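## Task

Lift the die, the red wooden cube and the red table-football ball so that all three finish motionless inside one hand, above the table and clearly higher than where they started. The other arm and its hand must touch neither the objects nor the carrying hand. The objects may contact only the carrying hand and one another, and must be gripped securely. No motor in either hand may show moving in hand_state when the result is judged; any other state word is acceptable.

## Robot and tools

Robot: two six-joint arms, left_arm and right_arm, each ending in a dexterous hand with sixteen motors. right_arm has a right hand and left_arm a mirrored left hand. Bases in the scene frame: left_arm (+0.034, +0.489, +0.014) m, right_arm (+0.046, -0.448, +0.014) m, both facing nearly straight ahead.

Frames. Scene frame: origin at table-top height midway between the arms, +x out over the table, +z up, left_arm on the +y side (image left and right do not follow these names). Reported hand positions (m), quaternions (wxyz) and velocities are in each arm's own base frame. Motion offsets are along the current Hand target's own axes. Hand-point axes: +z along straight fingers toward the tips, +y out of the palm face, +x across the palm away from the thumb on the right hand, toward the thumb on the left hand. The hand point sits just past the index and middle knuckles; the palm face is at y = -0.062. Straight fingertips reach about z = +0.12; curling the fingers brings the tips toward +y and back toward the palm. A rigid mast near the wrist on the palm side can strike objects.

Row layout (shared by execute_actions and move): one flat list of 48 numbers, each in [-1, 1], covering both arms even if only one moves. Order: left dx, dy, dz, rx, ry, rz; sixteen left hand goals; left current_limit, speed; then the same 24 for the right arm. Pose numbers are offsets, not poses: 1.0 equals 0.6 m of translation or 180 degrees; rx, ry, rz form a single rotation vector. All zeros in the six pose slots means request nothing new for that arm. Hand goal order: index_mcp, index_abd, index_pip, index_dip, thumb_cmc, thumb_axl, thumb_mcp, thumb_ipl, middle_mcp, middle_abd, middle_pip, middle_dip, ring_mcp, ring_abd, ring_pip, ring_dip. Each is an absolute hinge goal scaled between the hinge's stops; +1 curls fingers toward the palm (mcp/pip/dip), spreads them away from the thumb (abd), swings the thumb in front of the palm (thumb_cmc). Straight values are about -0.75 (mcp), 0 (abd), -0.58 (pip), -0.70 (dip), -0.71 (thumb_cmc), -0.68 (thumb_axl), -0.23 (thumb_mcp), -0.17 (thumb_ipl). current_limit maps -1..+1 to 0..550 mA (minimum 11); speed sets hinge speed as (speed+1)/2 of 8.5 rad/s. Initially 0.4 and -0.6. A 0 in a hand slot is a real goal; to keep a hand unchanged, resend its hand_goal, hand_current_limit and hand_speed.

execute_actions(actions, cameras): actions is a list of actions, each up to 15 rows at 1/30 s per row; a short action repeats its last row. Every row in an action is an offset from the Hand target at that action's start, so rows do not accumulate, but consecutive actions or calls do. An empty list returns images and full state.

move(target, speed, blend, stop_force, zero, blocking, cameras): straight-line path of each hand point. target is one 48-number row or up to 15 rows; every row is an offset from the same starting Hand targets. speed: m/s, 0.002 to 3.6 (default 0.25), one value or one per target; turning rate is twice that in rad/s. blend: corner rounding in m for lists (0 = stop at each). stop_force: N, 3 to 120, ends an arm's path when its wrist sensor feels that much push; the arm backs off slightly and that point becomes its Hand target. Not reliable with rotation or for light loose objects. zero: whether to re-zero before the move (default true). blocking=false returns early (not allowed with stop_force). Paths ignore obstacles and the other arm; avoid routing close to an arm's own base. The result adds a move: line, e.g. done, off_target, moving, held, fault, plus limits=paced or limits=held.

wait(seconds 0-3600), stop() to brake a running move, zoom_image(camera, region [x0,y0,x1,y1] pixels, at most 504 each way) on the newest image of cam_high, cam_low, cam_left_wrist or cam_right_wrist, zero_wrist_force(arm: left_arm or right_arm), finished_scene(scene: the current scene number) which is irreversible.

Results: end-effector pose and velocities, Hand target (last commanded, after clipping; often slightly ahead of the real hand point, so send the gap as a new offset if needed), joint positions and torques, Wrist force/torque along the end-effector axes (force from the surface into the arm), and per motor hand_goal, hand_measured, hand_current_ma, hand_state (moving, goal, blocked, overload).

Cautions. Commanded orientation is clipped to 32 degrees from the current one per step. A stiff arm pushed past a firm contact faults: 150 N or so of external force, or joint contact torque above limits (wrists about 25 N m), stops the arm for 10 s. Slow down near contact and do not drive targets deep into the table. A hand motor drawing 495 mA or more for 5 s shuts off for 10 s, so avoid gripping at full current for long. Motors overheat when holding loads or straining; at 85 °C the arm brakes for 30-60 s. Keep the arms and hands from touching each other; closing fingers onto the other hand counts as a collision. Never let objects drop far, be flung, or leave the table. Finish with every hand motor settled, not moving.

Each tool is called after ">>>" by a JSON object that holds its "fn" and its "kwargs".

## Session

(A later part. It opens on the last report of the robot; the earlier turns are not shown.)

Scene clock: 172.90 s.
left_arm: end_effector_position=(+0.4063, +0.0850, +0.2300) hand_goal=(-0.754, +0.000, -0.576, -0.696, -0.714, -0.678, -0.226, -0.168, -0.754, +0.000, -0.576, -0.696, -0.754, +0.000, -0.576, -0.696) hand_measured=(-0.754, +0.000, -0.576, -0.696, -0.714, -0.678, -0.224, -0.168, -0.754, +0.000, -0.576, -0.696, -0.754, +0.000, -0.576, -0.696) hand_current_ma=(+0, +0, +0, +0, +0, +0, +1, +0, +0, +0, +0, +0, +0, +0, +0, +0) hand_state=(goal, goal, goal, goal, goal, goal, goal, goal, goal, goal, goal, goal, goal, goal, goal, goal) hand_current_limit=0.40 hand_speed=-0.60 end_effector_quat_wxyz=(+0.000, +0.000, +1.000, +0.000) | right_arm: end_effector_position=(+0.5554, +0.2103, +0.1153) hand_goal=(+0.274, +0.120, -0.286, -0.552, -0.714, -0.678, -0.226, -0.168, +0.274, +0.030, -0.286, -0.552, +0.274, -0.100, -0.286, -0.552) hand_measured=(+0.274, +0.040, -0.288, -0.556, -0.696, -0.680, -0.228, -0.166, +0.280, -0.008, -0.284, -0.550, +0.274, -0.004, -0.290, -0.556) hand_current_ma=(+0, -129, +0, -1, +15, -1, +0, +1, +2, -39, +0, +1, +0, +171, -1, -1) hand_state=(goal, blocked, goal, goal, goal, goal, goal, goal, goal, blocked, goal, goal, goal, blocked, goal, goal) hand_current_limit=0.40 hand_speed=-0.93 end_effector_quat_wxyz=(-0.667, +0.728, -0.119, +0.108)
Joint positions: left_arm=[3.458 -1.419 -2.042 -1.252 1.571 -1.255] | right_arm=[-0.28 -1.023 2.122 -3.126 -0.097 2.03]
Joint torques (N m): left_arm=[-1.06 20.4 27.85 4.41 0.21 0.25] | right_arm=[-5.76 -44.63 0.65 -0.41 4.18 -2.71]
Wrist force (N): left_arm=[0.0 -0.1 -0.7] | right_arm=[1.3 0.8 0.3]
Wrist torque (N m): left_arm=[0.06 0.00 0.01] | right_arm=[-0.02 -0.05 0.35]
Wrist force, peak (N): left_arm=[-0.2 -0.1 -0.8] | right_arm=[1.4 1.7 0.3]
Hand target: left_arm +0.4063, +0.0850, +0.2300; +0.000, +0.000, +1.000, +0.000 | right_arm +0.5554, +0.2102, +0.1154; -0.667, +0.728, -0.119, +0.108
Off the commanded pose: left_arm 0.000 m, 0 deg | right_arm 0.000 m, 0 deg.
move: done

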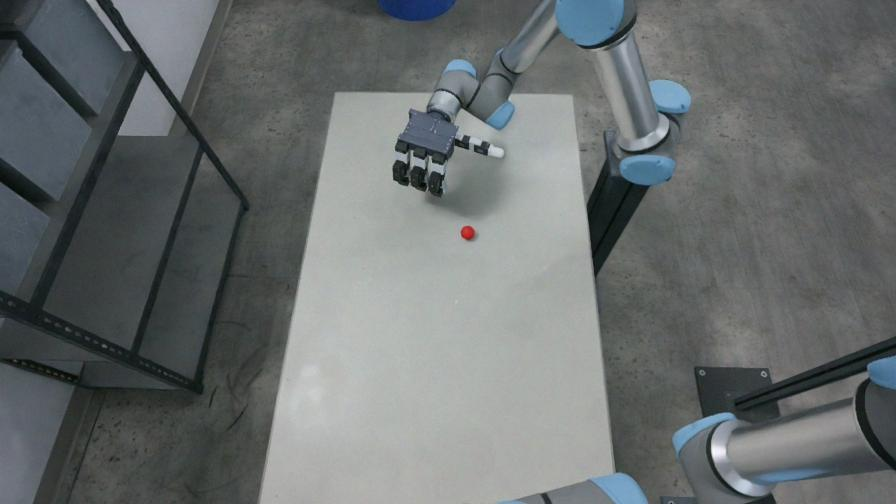

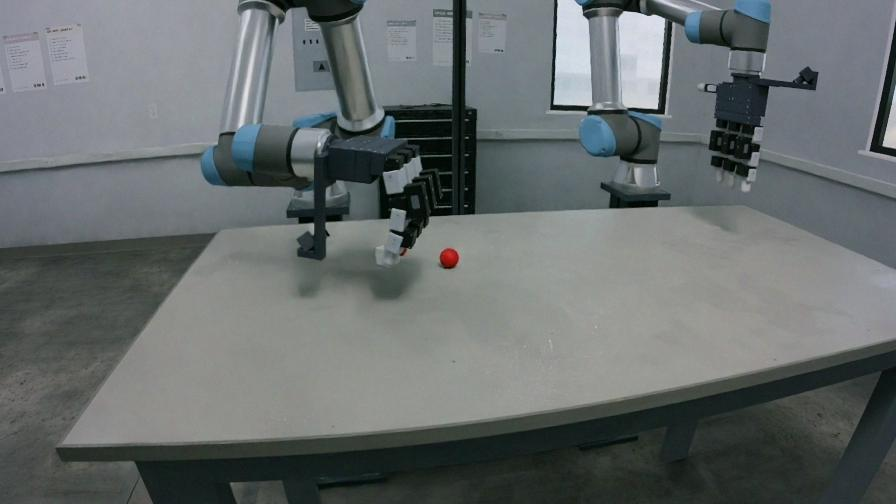

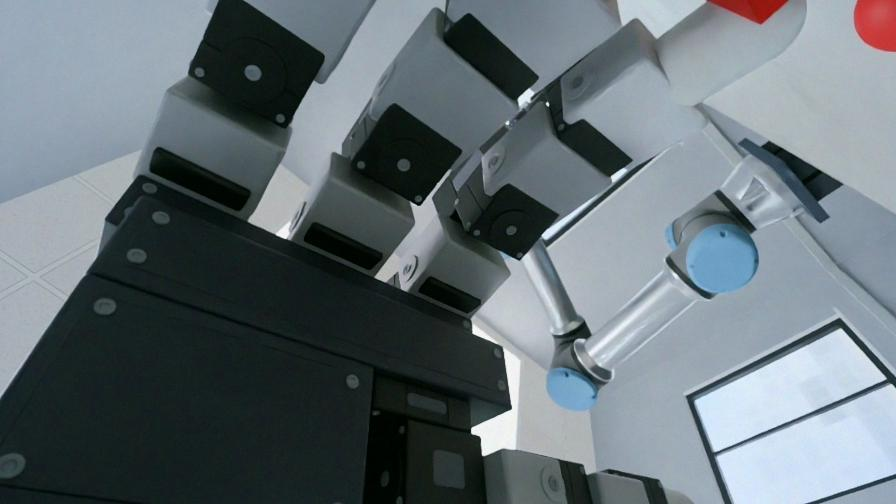

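>>> {"fn": "move", "kwargs": {"target": [0,0,0,0,0,0,-0.754,0,-0.576,-0.696,-0.714,-0.678,-0.226,-0.168,-0.754,0,-0.576,-0.696,-0.754,0,-0.576,-0.696,0.4,-0.6,-0.139,-0.0126,0.1448,0,0.083,0.0073,0.274,0.12,-0.286,-0.552,0.471,-0.678,-0.45,-0.168,0.274,0.03,-0.286,-0.552,0.274,-0.1,-0.286,-0.552,0.4,-0.7], "speed": 0.12, "cameras": ["cam_high","cam_low","cam_right_wrist"]}}

>>> {"fn": "zoom_image", "kwargs": {"camera": "cam_low", "region": [390, 190, 500, 300]}}

>>> {"fn": "zoom_image", "kwargs": {"camera": "cam_high", "region": [410, 170, 510, 250]}}

Scene clock: 176.70 s.
left_arm: end_effector_position=(+0.4063, +0.0850, +0.2300) hand_goal=(-0.754, +0.000, -0.576, -0.696, -0.714, -0.678, -0.226, -0.168, -0.754, +0.000, -0.576, -0.696, -0.754, +0.000, -0.576, -0.696) hand_measured=(-0.754, +0.000, -0.576, -0.696, -0.714, -0.678, -0.224, -0.168, -0.754, +0.000, -0.576, -0.696, -0.754, +0.000, -0.576, -0.696) hand_current_ma=(+0, +0, +0, +0, +0, +0, +1, +0, +0, +0, +0, +0, +0, +0, +0, +0) hand_state=(goal, goal, goal, goal, goal, goal, goal, goal, goal, goal, goal, goal, goal, goal, goal, goal) hand_current_limit=0.40 hand_speed=-0.60 end_effector_quat_wxyz=(+0.000, +0.000, +1.000, +0.000) | right_arm: end_effector_position=(+0.5039, +0.3193, +0.1154) hand_goal=(+0.274, +0.120, -0.286, -0.552, +0.470, -0.678, -0.450, -0.168, +0.274, +0.030, -0.286, -0.552, +0.274, -0.100, -0.286, -0.552) hand_measured=(+0.274, +0.040, -0.288, -0.556, +0.470, -0.680, -0.446, -0.166, +0.280, -0.008, -0.284, -0.550, +0.272, -0.004, -0.290, -0.556) hand_current_ma=(+0, -129, +0, -1, +0, -1, +1, +1, +2, -39, +0, +1, +0, +171, -1, -1) hand_state=(goal, blocked, goal, goal, goal, goal, goal, goal, goal, blocked, goal, goal, goal, blocked, goal, goal) hand_current_limit=0.40 hand_speed=-0.70 end_effector_quat_wxyz=(-0.647, +0.706, -0.213, +0.194)
Joint positions: left_arm=[3.458 -1.419 -2.042 -1.252 1.571 -1.255] | right_arm=[-0.028 -0.902 2.169 -4.242 -0.562 3.002]
Joint torques (N m): left_arm=[-0.88 19.87 28.12 4.48 0.12 0.32] | right_arm=[8.06 -23.9 4.35 -3.05 -2.18 2.57]
Wrist force (N): left_arm=[-0.1 -0.3 -0.6] | right_arm=[1.2 0.8 0.2]
Wrist torque (N m): left_arm=[0.02 0.01 0.00] | right_arm=[0.01 -0.07 0.23]
Wrist force, peak (N): left_arm=[-0.3 -0.2 -0.8] | right_arm=[1.7 1.0 -0.3]
Hand target: left_arm +0.4063, +0.0850, +0.2300; +0.000, +0.000, +1.000, +0.000 | right_arm +0.5039, +0.3193, +0.1154; -0.647, +0.706, -0.213, +0.194
Off the commanded pose: left_arm 0.000 m, 0 deg | right_arm 0.000 m, 0 deg.
move: done

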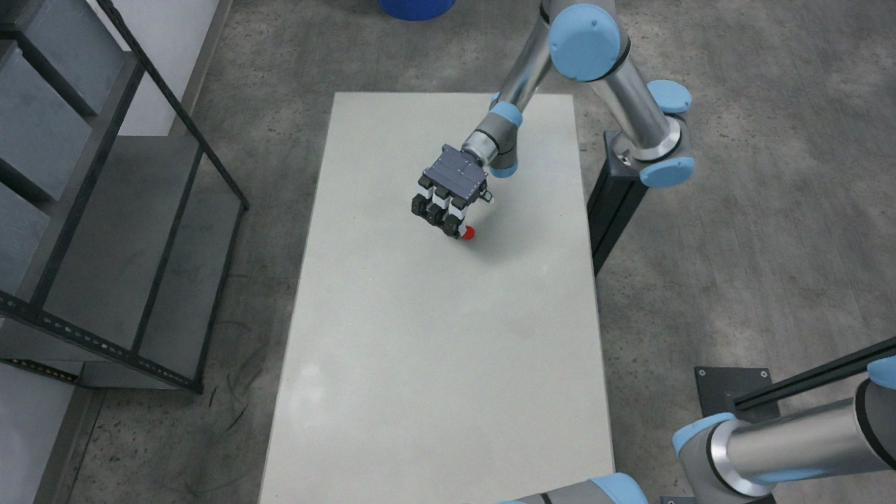

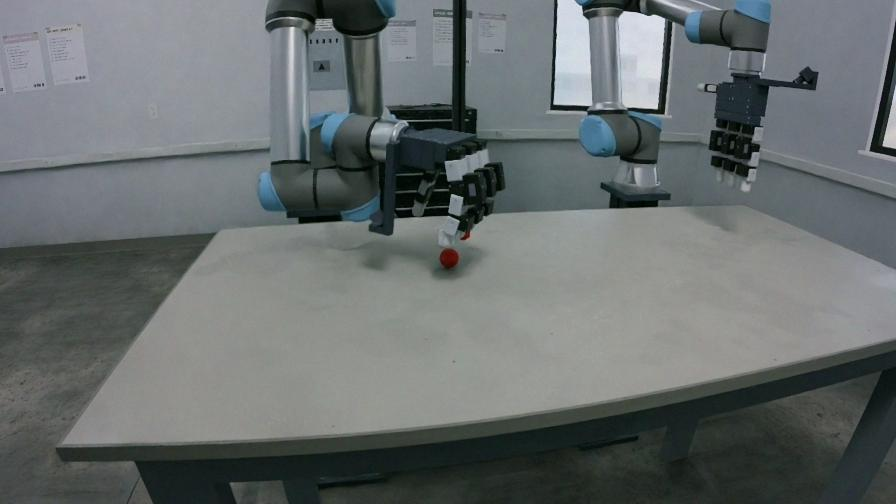

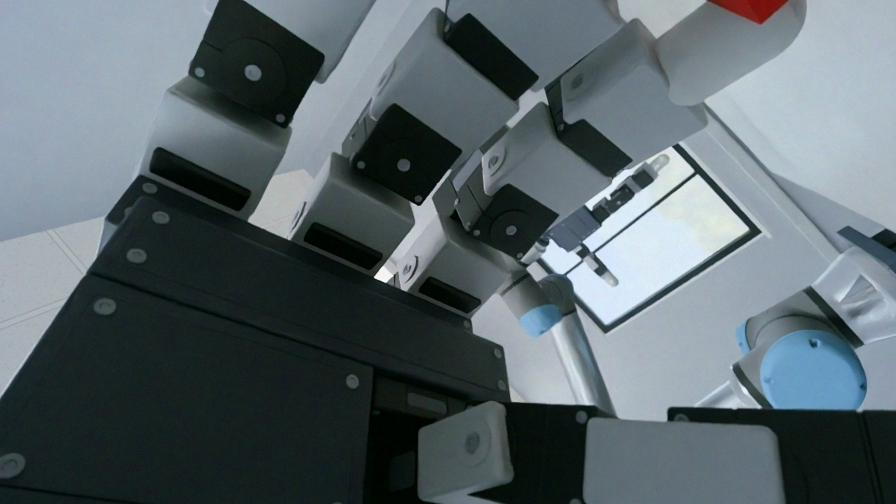

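Scaled by 4.582.

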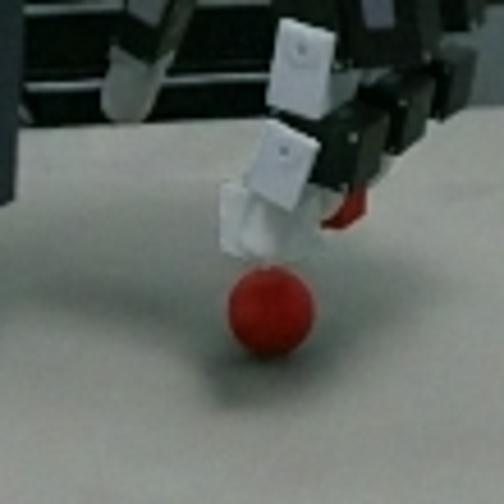

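Scaled by 5.040.

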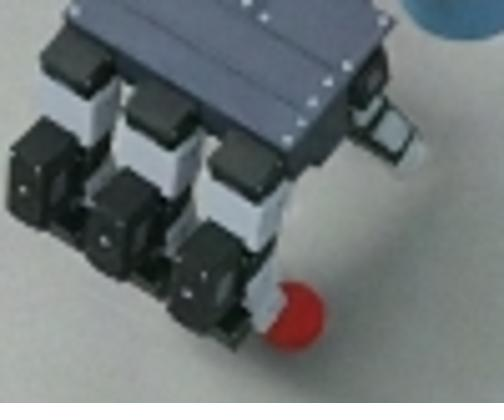

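>>> {"fn": "move", "kwargs": {"target": [0,0,0,0,0,0,-0.754,0,-0.576,-0.696,-0.714,-0.678,-0.226,-0.168,-0.754,0,-0.576,-0.696,-0.754,0,-0.576,-0.696,0.4,-0.6,0.01,0.1055,0.0012,0,0,0,0.274,0.12,-0.286,-0.552,0.471,-0.678,-0.45,-0.168,0.274,0.03,-0.286,-0.552,0.274,-0.1,-0.286,-0.552,0.4,-0.7], "speed": 0.05, "stop_force": 4, "cameras": ["cam_high","cam_low","cam_right_wrist"]}}

>>> {"fn": "zoom_image", "kwargs": {"camera": "cam_low", "region": [390, 190, 500, 300]}}

>>> {"fn": "zoom_image", "kwargs": {"camera": "cam_high", "region": [410, 190, 510, 270]}}

Scene clock: 180.80 s.
left_arm: end_effector_position=(+0.4063, +0.0850, +0.2300) hand_goal=(-0.754, +0.000, -0.576, -0.696, -0.714, -0.678, -0.226, -0.168, -0.754, +0.000, -0.576, -0.696, -0.754, +0.000, -0.576, -0.696) hand_measured=(-0.754, +0.000, -0.576, -0.696, -0.714, -0.678, -0.224, -0.168, -0.754, +0.000, -0.576, -0.696, -0.754, +0.000, -0.576, -0.696) hand_current_ma=(+0, +0, +0, +0, +0, +0, +1, +0, +0, +0, +0, +0, +0, +0, +0, +0) hand_state=(goal, goal, goal, goal, goal, goal, goal, goal, goal, goal, goal, goal, goal, goal, goal, goal) hand_current_limit=0.40 hand_speed=-0.60 end_effector_quat_wxyz=(+0.000, +0.000, +1.000, +0.000) | right_arm: end_effector_position=(+0.5062, +0.3120, +0.0523) hand_goal=(+0.274, +0.120, -0.286, -0.552, +0.470, -0.678, -0.450, -0.168, +0.274, +0.030, -0.286, -0.552, +0.274, -0.100, -0.286, -0.552) hand_measured=(+0.274, +0.040, -0.288, -0.556, +0.470, -0.680, -0.446, -0.166, +0.280, -0.008, -0.284, -0.550, +0.272, -0.004, -0.290, -0.556) hand_current_ma=(+0, -129, +0, -1, +0, -1, +1, +1, +2, -39, +0, +1, +0, +171, -1, -1) hand_state=(goal, blocked, goal, goal, goal, goal, goal, goal, goal, blocked, goal, goal, goal, blocked, goal, goal) hand_current_limit=0.40 hand_speed=-0.70 end_effector_quat_wxyz=(-0.647, +0.706, -0.213, +0.194)
Joint positions: left_arm=[3.458 -1.419 -2.042 -1.252 1.571 -1.255] | right_arm=[-0.046 -0.73 2.137 -4.379 -0.544 2.997]
Joint torques (N m): left_arm=[-1 21.16 28.31 4.54 0.21 0.21] | right_arm=[-8.17 -27.14 -17.11 -2.87 2.82 2.37]
Wrist force (N): left_arm=[-0.1 -0.2 -0.7] | right_arm=[1.1 0.9 0.2]
Wrist torque (N m): left_arm=[0.03 0.00 0.00] | right_arm=[0.03 -0.04 0.36]
Wrist force, peak (N): left_arm=[0.1 -0.5 -0.8] | right_arm=[1.6 1.2 0.1]
Hand target: left_arm +0.4063, +0.0850, +0.2300; +0.000, +0.000, +1.000, +0.000 | right_arm +0.5062, +0.3120, +0.0523; -0.647, +0.706, -0.213, +0.194
Off the commanded pose: left_arm 0.000 m, 0 deg | right_arm 0.000 m, 0 deg.
move: done

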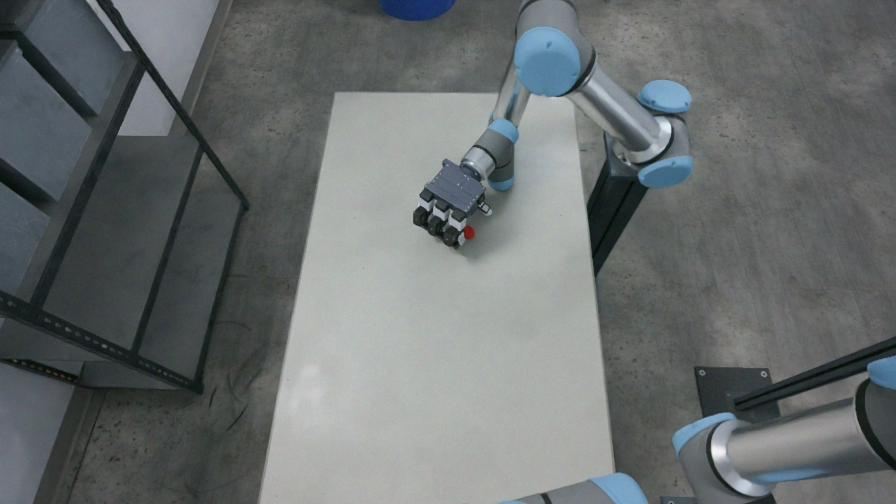

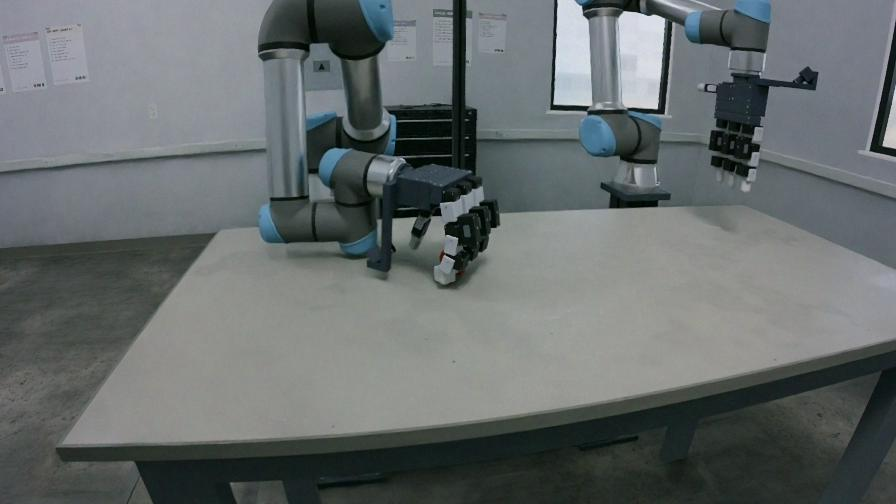

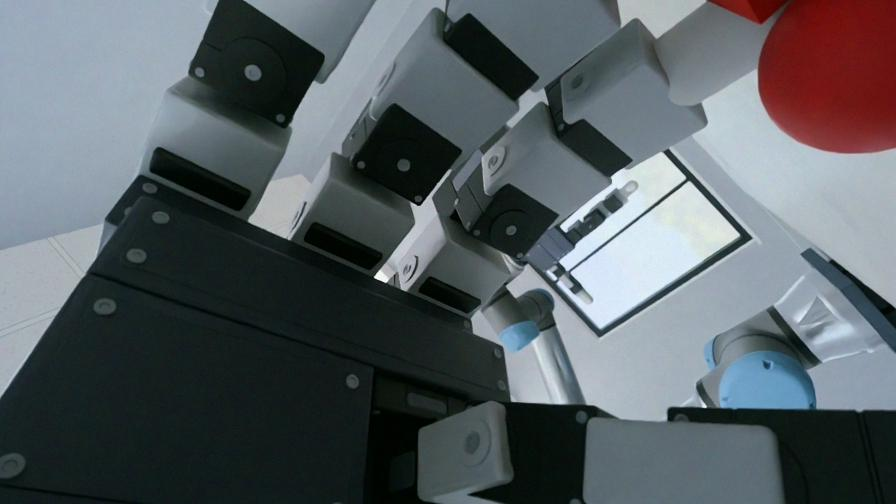

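Scaled by 4.582.

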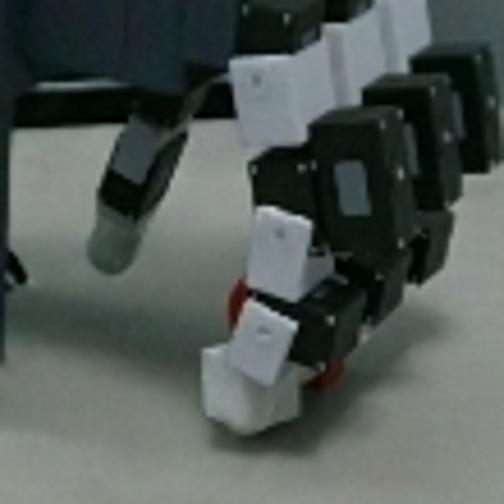

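Scaled by 5.040.

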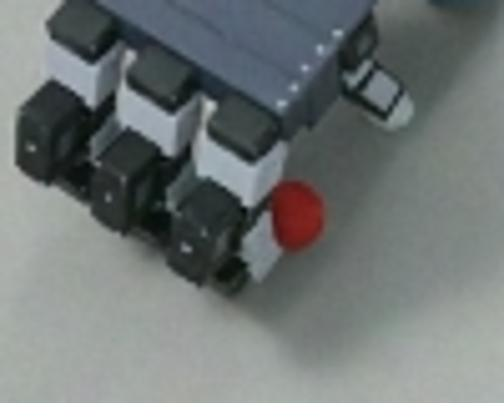

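>>> {"fn": "move", "kwargs": {"target": [[0,0,0,0,0,0,-0.754,0,-0.576,-0.696,-0.714,-0.678,-0.226,-0.168,-0.754,0,-0.576,-0.696,-0.754,0,-0.576,-0.696,0.4,-0.6,0.004,0.0018,0.0,0,0,0,0.274,0.12,-0.286,-0.552,0.471,-0.678,-0.45,-0.168,0.274,0.03,-0.286,-0.552,0.274,-0.1,-0.286,-0.552,0.4,-0.8],[0,0,0,0,0,0,-0.754,0,-0.576,-0.696,-0.714,-0.678,-0.226,-0.168,-0.754,0,-0.576,-0.696,-0.754,0,-0.576,-0.696,0.4,-0.6,0.004,0.0018,0.0,0,0,0,0.274,0.12,-0.286,-0.552,0.471,-0.678,-0.1,-0.168,0.274,0.03,-0.286,-0.552,0.274,-0.1,-0.286,-0.552,0.4,-0.92]], "speed": 0.03, "cameras": ["cam_high","cam_low"]}}

>>> {"fn": "zoom_image", "kwargs": {"camera": "cam_low", "region": [390, 190, 500, 300]}}

>>> {"fn": "zoom_image", "kwargs": {"camera": "cam_high", "region": [410, 190, 510, 270]}}

Scene clock: 184.13 s.
left_arm: end_effector_position=(+0.4063, +0.0850, +0.2300) hand_goal=(-0.754, +0.000, -0.576, -0.696, -0.714, -0.678, -0.226, -0.168, -0.754, +0.000, -0.576, -0.696, -0.754, +0.000, -0.576, -0.696) hand_measured=(-0.754, +0.000, -0.576, -0.696, -0.714, -0.678, -0.224, -0.168, -0.754, +0.000, -0.576, -0.696, -0.754, +0.000, -0.576, -0.696) hand_current_ma=(+0, +0, +0, +0, +0, +0, +1, +0, +0, +0, +0, +0, +0, +0, +0, +0) hand_state=(goal, goal, goal, goal, goal, goal, goal, goal, goal, goal, goal, goal, goal, goal, goal, goal) hand_current_limit=0.40 hand_speed=-0.60 end_effector_quat_wxyz=(+0.000, +0.000, +1.000, +0.000) | right_arm: end_effector_position=(+0.5081, +0.3106, +0.0512) hand_goal=(+0.274, +0.120, -0.286, -0.552, +0.470, -0.678, -0.100, -0.168, +0.274, +0.030, -0.286, -0.552, +0.274, -0.100, -0.286, -0.552) hand_measured=(+0.274, +0.040, -0.288, -0.556, +0.470, -0.680, -0.102, -0.166, +0.280, -0.008, -0.284, -0.550, +0.272, -0.004, -0.290, -0.556) hand_current_ma=(+0, -129, +0, -1, +0, -1, -1, +0, +2, -39, +0, +1, +0, +171, -1, -1) hand_state=(goal, blocked, goal, goal, goal, goal, goal, goal, goal, blocked, goal, goal, goal, blocked, goal, goal) hand_current_limit=0.40 hand_speed=-0.92 end_effector_quat_wxyz=(-0.647, +0.706, -0.213, +0.194)
Joint positions: left_arm=[3.458 -1.419 -2.042 -1.252 1.571 -1.255] | right_arm=[-0.049 -0.726 2.132 -4.376 -0.541 2.996]
Joint torques (N m): left_arm=[-1.27 20.55 27.96 4.38 0.22 0.19] | right_arm=[-8.26 -27.54 -18.06 0.67 2.71 -2.85]
Wrist force (N): left_arm=[-0.3 0.0 -0.7] | right_arm=[0.7 0.6 0.2]
Wrist torque (N m): left_arm=[0.06 0.02 -0.01] | right_arm=[-0.04 0.01 0.32]
Wrist force, peak (N): left_arm=[-0.5 -0.3 -0.8] | right_arm=[1.6 1.1 0.1]
Hand target: left_arm +0.4063, +0.0850, +0.2300; +0.000, +0.000, +1.000, +0.000 | right_arm +0.5081, +0.3106, +0.0512; -0.647, +0.706, -0.213, +0.194
Off the commanded pose: left_arm 0.000 m, 0 deg | right_arm 0.000 m, 0 deg.
move: done

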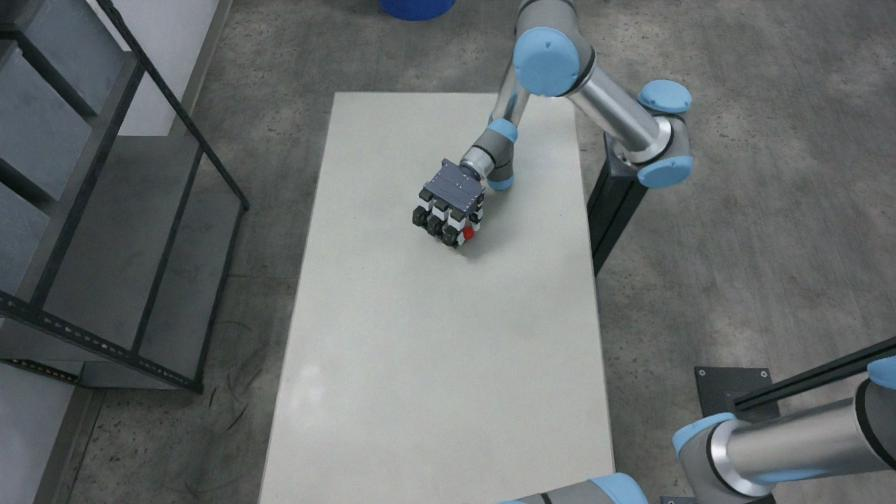

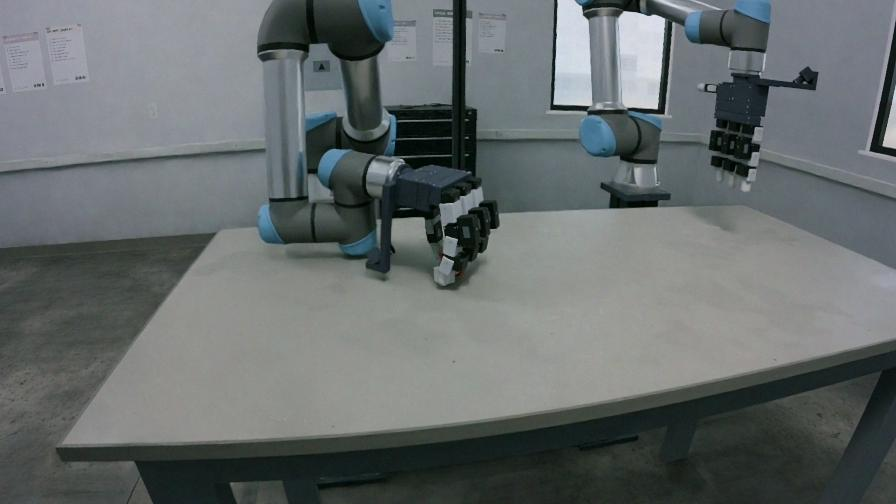

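Scaled by 4.582.

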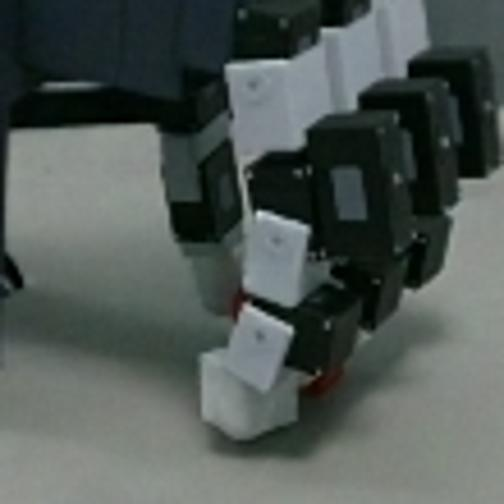

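Scaled by 5.040.

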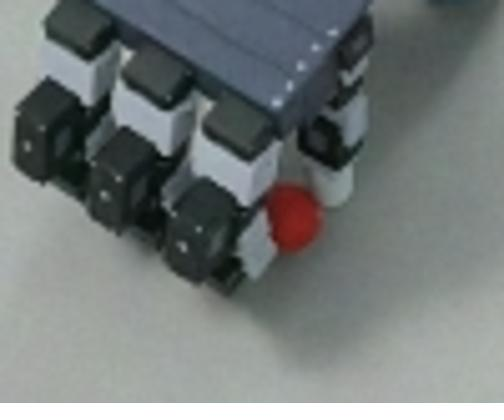

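>>> {"fn": "move", "kwargs": {"target": [[0,0,0,0,0,0,-0.754,0,-0.576,-0.696,-0.714,-0.678,-0.226,-0.168,-0.754,0,-0.576,-0.696,-0.754,0,-0.576,-0.696,0.4,-0.6,0,0,0,0,0,0,0.304,0.12,-0.286,-0.552,0.471,-0.678,-0.05,-0.168,0.274,0.03,-0.286,-0.552,0.274,-0.1,-0.286,-0.552,0.4,-0.95]], "speed": 0.03, "cameras": ["cam_high"]}}

>>> {"fn": "zoom_image", "kwargs": {"camera": "cam_high", "region": [410, 190, 510, 270]}}

Scene clock: 185.17 s.
left_arm: end_effector_position=(+0.4063, +0.0850, +0.2300) hand_goal=(-0.754, +0.000, -0.576, -0.696, -0.714, -0.678, -0.226, -0.168, -0.754, +0.000, -0.576, -0.696, -0.754, +0.000, -0.576, -0.696) hand_measured=(-0.754, +0.000, -0.576, -0.696, -0.714, -0.678, -0.224, -0.168, -0.754, +0.000, -0.576, -0.696, -0.754, +0.000, -0.576, -0.696) hand_current_ma=(+0, +0, +0, +0, +0, +0, +1, +0, +0, +0, +0, +0, +0, +0, +0, +0) hand_state=(goal, goal, goal, goal, goal, goal, goal, goal, goal, goal, goal, goal, goal, goal, goal, goal) hand_current_limit=0.40 hand_speed=-0.60 end_effector_quat_wxyz=(+0.000, +0.000, +1.000, +0.000) | right_arm: end_effector_position=(+0.5081, +0.3106, +0.0512) hand_goal=(+0.304, +0.120, -0.286, -0.552, +0.470, -0.678, -0.050, -0.168, +0.274, +0.030, -0.286, -0.552, +0.274, -0.100, -0.286, -0.552) hand_measured=(+0.278, +0.040, -0.296, -0.556, +0.468, -0.680, -0.086, -0.174, +0.280, -0.008, -0.284, -0.550, +0.272, -0.004, -0.290, -0.556) hand_current_ma=(-29, -128, -5, -2, +0, -1, -65, -4, +2, -39, +0, +1, +0, +171, -1, -1) hand_state=(blocked, blocked, goal, goal, goal, goal, blocked, goal, goal, blocked, goal, goal, goal, blocked, goal, goal) hand_current_limit=0.40 hand_speed=-0.95 end_effector_quat_wxyz=(-0.647, +0.706, -0.213, +0.194)
Joint positions: left_arm=[3.458 -1.419 -2.042 -1.252 1.571 -1.255] | right_arm=[-0.049 -0.726 2.132 -4.376 -0.541 2.996]
Joint torques (N m): left_arm=[-0.86 20.06 28.65 4.41 0.13 0.37] | right_arm=[-8.82 -27.67 -17.37 0.7 2.73 -2.82]
Wrist force (N): left_arm=[-0.4 -0.2 -0.6] | right_arm=[1.1 0.5 0.0]
Wrist torque (N m): left_arm=[0.03 0.05 -0.02] | right_arm=[-0.03 -0.04 0.37]
Wrist force, peak (N): left_arm=[-0.4 -0.3 -0.8] | right_arm=[1.5 1.1 0.1]
Hand target: left_arm +0.4063, +0.0850, +0.2300; +0.000, +0.000, +1.000, +0.000 | right_arm +0.5081, +0.3106, +0.0512; -0.647, +0.706, -0.213, +0.194
Off the commanded pose: left_arm 0.000 m, 0 deg | right_arm 0.000 m, 0 deg.
move: done

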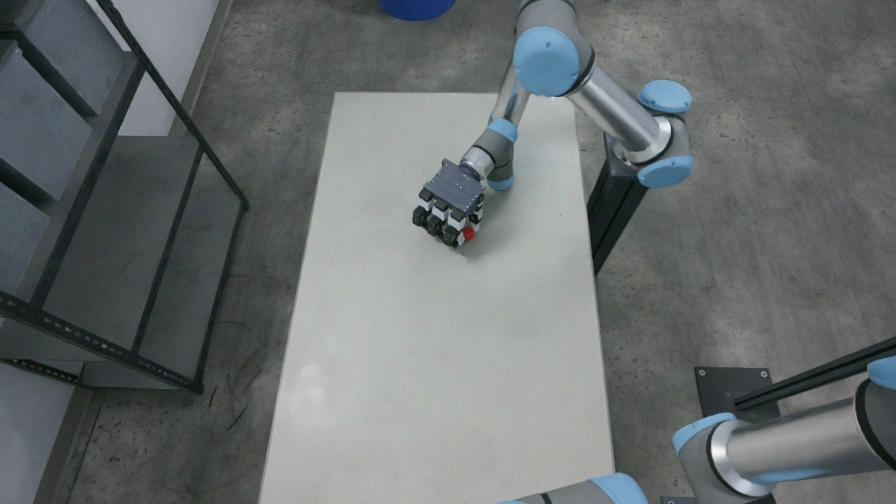

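Scaled by 5.040.

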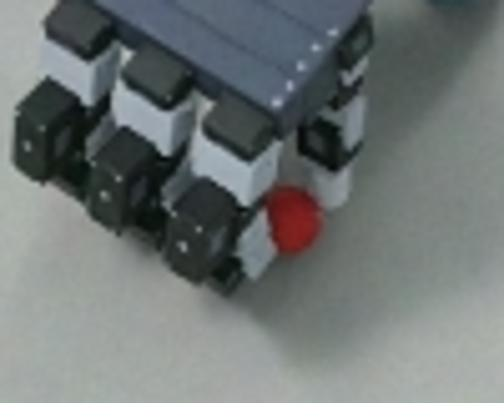

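>>> {"fn": "move", "kwargs": {"target": [[0,0,0,0,0,0,-0.754,0,-0.576,-0.696,-0.714,-0.678,-0.226,-0.168,-0.754,0,-0.576,-0.696,-0.754,0,-0.576,-0.696,0.4,-0.6,0,0,0,0,0,0,0.334,0.12,-0.276,-0.552,0.471,-0.678,-0.015,-0.158,0.274,0.03,-0.286,-0.552,0.274,-0.1,-0.286,-0.552,0.4,-0.96]], "speed": 0.03, "cameras": []}}

Scene clock: 186.23 s.
left_arm: end_effector_position=(+0.4063, +0.0850, +0.2300) hand_goal=(-0.754, +0.000, -0.576, -0.696, -0.714, -0.678, -0.226, -0.168, -0.754, +0.000, -0.576, -0.696, -0.754, +0.000, -0.576, -0.696) hand_measured=(-0.754, +0.000, -0.576, -0.696, -0.714, -0.678, -0.224, -0.168, -0.754, +0.000, -0.576, -0.696, -0.754, +0.000, -0.576, -0.696) hand_current_ma=(+0, +0, +0, +0, +0, +0, +1, +0, +0, +0, +0, +0, +0, +0, +0, +0) hand_state=(goal, goal, goal, goal, goal, goal, goal, goal, goal, goal, goal, goal, goal, goal, goal, goal) hand_current_limit=0.40 hand_speed=-0.60 end_effector_quat_wxyz=(+0.000, +0.000, +1.000, +0.000) | right_arm: end_effector_position=(+0.5081, +0.3106, +0.0512) hand_goal=(+0.334, +0.120, -0.276, -0.552, +0.470, -0.678, -0.016, -0.158, +0.274, +0.030, -0.286, -0.552, +0.274, -0.100, -0.286, -0.552) hand_measured=(+0.278, +0.040, -0.296, -0.564, +0.464, -0.680, -0.078, -0.174, +0.280, -0.008, -0.284, -0.550, +0.272, -0.004, -0.290, -0.556) hand_current_ma=(-100, -126, -16, -7, -3, -1, -158, -20, +2, -39, +0, +1, +0, +171, -1, -1) hand_state=(blocked, blocked, goal, goal, goal, goal, blocked, goal, goal, blocked, goal, goal, goal, blocked, goal, goal) hand_current_limit=0.40 hand_speed=-0.96 end_effector_quat_wxyz=(-0.647, +0.706, -0.213, +0.194)
Joint positions: left_arm=[3.458 -1.419 -2.042 -1.252 1.571 -1.255] | right_arm=[-0.049 -0.726 2.132 -4.376 -0.541 2.996]
Joint torques (N m): left_arm=[-1.3 20.66 28.97 4.42 0.3 0.31] | right_arm=[-8.31 -27.49 -16.94 0.51 2.59 -2.7]
Wrist force (N): left_arm=[0.0 -0.1 -0.7] | right_arm=[1.5 0.9 -0.2]
Wrist torque (N m): left_arm=[0.06 -0.01 0.00] | right_arm=[0.03 -0.08 0.39]
Wrist force, peak (N): left_arm=[-0.2 -0.5 -0.6] | right_arm=[1.5 0.9 -0.2]
Hand target: left_arm +0.4063, +0.0850, +0.2300; +0.000, +0.000, +1.000, +0.000 | right_arm +0.5081, +0.3106, +0.0512; -0.647, +0.706, -0.213, +0.194
Off the commanded pose: left_arm 0.000 m, 0 deg | right_arm 0.000 m, 0 deg.
move: done

Solid. Lift slowly first 3 cm, then to ~15 cm.

>>> {"fn": "move", "kwargs": {"target": [0,0,0,0,0,0,-0.754,0,-0.576,-0.696,-0.714,-0.678,-0.226,-0.168,-0.754,0,-0.576,-0.696,-0.754,0,-0.576,-0.696,0.4,-0.6,0,-0.1096,-0.0096,0,0,0,0.334,0.12,-0.276,-0.552,0.471,-0.678,-0.015,-0.158,0.274,0.03,-0.286,-0.552,0.274,-0.1,-0.286,-0.552,0.4,-0.96], "speed": 0.05, "cameras": ["cam_high","cam_low"]}}

>>> {"fn": "zoom_image", "kwargs": {"camera": "cam_low", "region": [390, 180, 500, 290]}}

Scene clock: 188.50 s.
left_arm: end_effector_position=(+0.4063, +0.0850, +0.2300) hand_goal=(-0.754, +0.000, -0.576, -0.696, -0.714, -0.678, -0.226, -0.168, -0.754, +0.000, -0.576, -0.696, -0.754, +0.000, -0.576, -0.696) hand_measured=(-0.754, +0.000, -0.576, -0.696, -0.714, -0.678, -0.224, -0.168, -0.754, +0.000, -0.576, -0.696, -0.754, +0.000, -0.576, -0.696) hand_current_ma=(+0, +0, +0, +0, +0, +0, +1, +0, +0, +0, +0, +0, +0, +0, +0, +0) hand_state=(goal, goal, goal, goal, goal, goal, goal, goal, goal, goal, goal, goal, goal, goal, goal, goal) hand_current_limit=0.40 hand_speed=-0.60 end_effector_quat_wxyz=(+0.000, +0.000, +1.000, +0.000) | right_arm: end_effector_position=(+0.5082, +0.3106, +0.1171) hand_goal=(+0.334, +0.120, -0.276, -0.552, +0.470, -0.678, -0.016, -0.158, +0.274, +0.030, -0.286, -0.552, +0.274, -0.100, -0.286, -0.552) hand_measured=(+0.278, +0.040, -0.296, -0.564, +0.464, -0.680, -0.076, -0.174, +0.280, -0.008, -0.284, -0.550, +0.272, -0.004, -0.290, -0.556) hand_current_ma=(-100, -126, -17, -8, -3, -1, -155, -20, +2, -39, +0, +1, +0, +171, -1, -1) hand_state=(blocked, blocked, blocked, goal, goal, goal, blocked, goal, goal, blocked, goal, goal, goal, blocked, goal, goal) hand_current_limit=0.40 hand_speed=-0.96 end_effector_quat_wxyz=(-0.647, +0.706, -0.213, +0.194)
Joint positions: left_arm=[3.458 -1.419 -2.042 -1.252 1.571 -1.255] | right_arm=[-0.049 -0.906 2.166 -4.23 -0.541 2.996]
Joint torques (N m): left_arm=[-0.85 20.75 28.91 4.46 0.21 0.27] | right_arm=[-8.72 -44.87 4.45 0.61 2.77 -2.84]
Wrist force (N): left_arm=[-0.2 -0.2 -0.6] | right_arm=[1.3 1.2 0.2]
Wrist torque (N m): left_arm=[0.03 0.02 -0.01] | right_arm=[0.02 -0.06 0.36]
Wrist force, peak (N): left_arm=[-0.2 -0.1 -0.9] | right_arm=[1.5 1.5 0.3]
Hand target: left_arm +0.4063, +0.0850, +0.2300; +0.000, +0.000, +1.000, +0.000 | right_arm +0.5082, +0.3106, +0.1172; -0.647, +0.706, -0.213, +0.194
Off the commanded pose: left_arm 0.000 m, 0 deg | right_arm 0.000 m, 0 deg.
move: done

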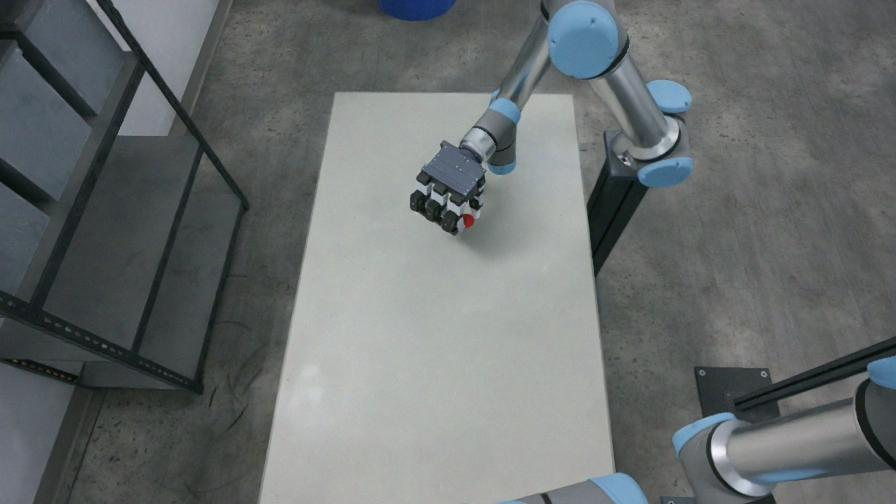

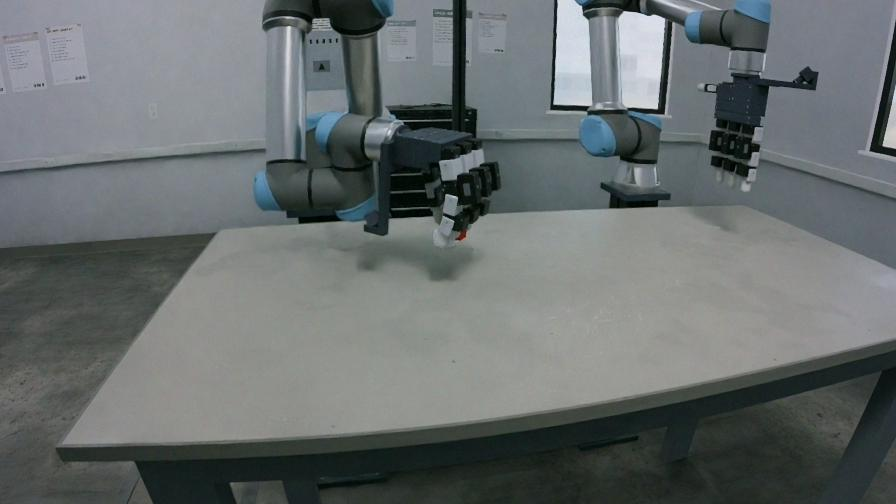

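Scaled by 4.582.

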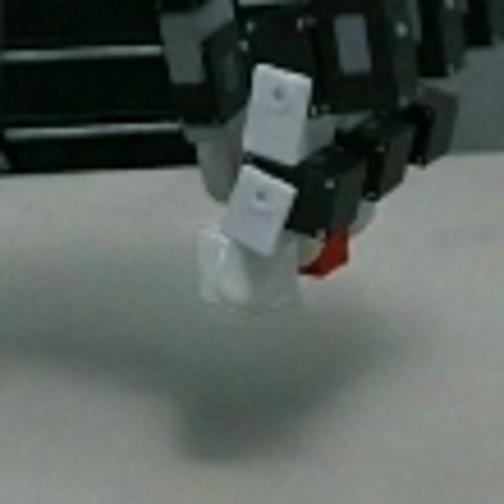

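>>> {"fn": "move", "kwargs": {"target": [0,0,0,0,0,0,-0.754,0,-0.576,-0.696,-0.714,-0.678,-0.226,-0.168,-0.754,0,-0.576,-0.696,-0.754,0,-0.576,-0.696,0.4,-0.6,0,-0.1494,-0.0131,0,0,0,0.334,0.12,-0.276,-0.552,0.471,-0.678,-0.015,-0.158,0.274,0.03,-0.286,-0.552,0.274,-0.1,-0.286,-0.552,0.4,-0.96], "speed": 0.1, "cameras": ["cam_high","cam_low"]}}

Scene clock: 190.47 s.
left_arm: end_effector_position=(+0.4063, +0.0850, +0.2300) hand_goal=(-0.754, +0.000, -0.576, -0.696, -0.714, -0.678, -0.226, -0.168, -0.754, +0.000, -0.576, -0.696, -0.754, +0.000, -0.576, -0.696) hand_measured=(-0.754, +0.000, -0.576, -0.696, -0.714, -0.678, -0.224, -0.168, -0.754, +0.000, -0.576, -0.696, -0.754, +0.000, -0.576, -0.696) hand_current_ma=(+0, +0, +0, +0, +0, +0, +1, +0, +0, +0, +0, +0, +0, +0, +0, +0) hand_state=(goal, goal, goal, goal, goal, goal, goal, goal, goal, goal, goal, goal, goal, goal, goal, goal) hand_current_limit=0.40 hand_speed=-0.60 end_effector_quat_wxyz=(+0.000, +0.000, +1.000, +0.000) | right_arm: end_effector_position=(+0.5083, +0.3106, +0.2071) hand_goal=(+0.334, +0.120, -0.276, -0.552, +0.470, -0.678, -0.016, -0.158, +0.274, +0.030, -0.286, -0.552, +0.274, -0.100, -0.286, -0.552) hand_measured=(+0.278, +0.040, -0.296, -0.564, +0.464, -0.680, -0.076, -0.174, +0.280, -0.008, -0.284, -0.550, +0.272, -0.004, -0.290, -0.556) hand_current_ma=(-100, -126, -17, -8, -3, -1, -155, -20, +2, -39, +0, +1, +0, +171, -1, -1) hand_state=(blocked, blocked, blocked, goal, goal, goal, blocked, goal, goal, blocked, goal, goal, goal, blocked, goal, goal) hand_current_limit=0.40 hand_speed=-0.96 end_effector_quat_wxyz=(-0.647, +0.706, -0.213, +0.194)
Joint positions: left_arm=[3.458 -1.419 -2.042 -1.252 1.571 -1.255] | right_arm=[-0.05 -1.139 2.161 -3.993 -0.541 2.996]
Joint torques (N m): left_arm=[-0.49 20.76 28.97 4.44 0.32 0.21] | right_arm=[2.9 -42.14 -25.72 0.58 -0.48 -2.95]
Wrist force (N): left_arm=[-0.2 0.0 -0.5] | right_arm=[1.4 1.5 0.2]
Wrist torque (N m): left_arm=[0.05 0.02 -0.02] | right_arm=[0.03 -0.09 0.38]
Wrist force, peak (N): left_arm=[-0.3 -0.1 -0.8] | right_arm=[1.3 2.1 0.2]
Hand target: left_arm +0.4063, +0.0850, +0.2300; +0.000, +0.000, +1.000, +0.000 | right_arm +0.5083, +0.3106, +0.2072; -0.647, +0.706, -0.213, +0.194
Off the commanded pose: left_arm 0.000 m, 0 deg | right_arm 0.000 m, 0 deg.
move: done

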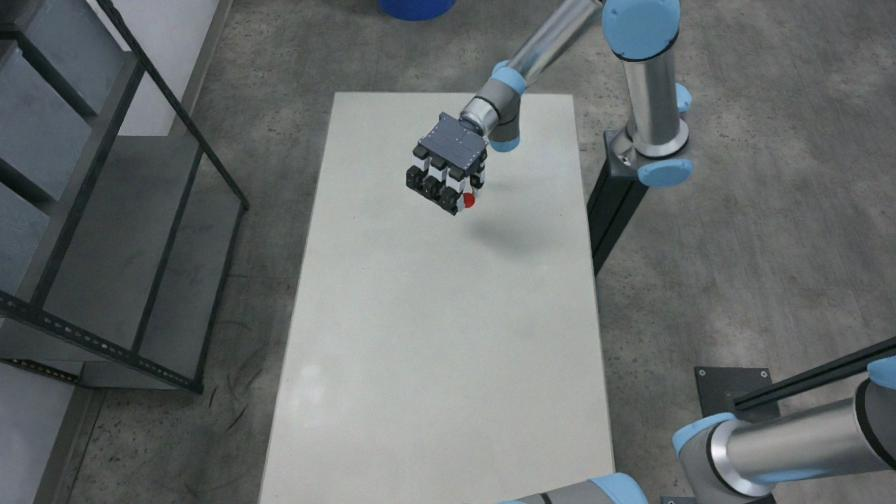

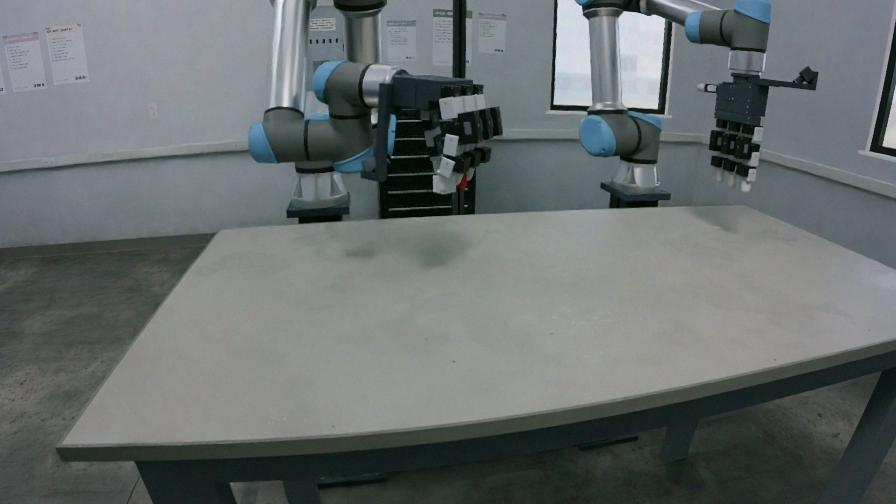

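>>> {"fn": "finished_scene", "kwargs": {"scene": 1}}

The scene is finished: the task was done.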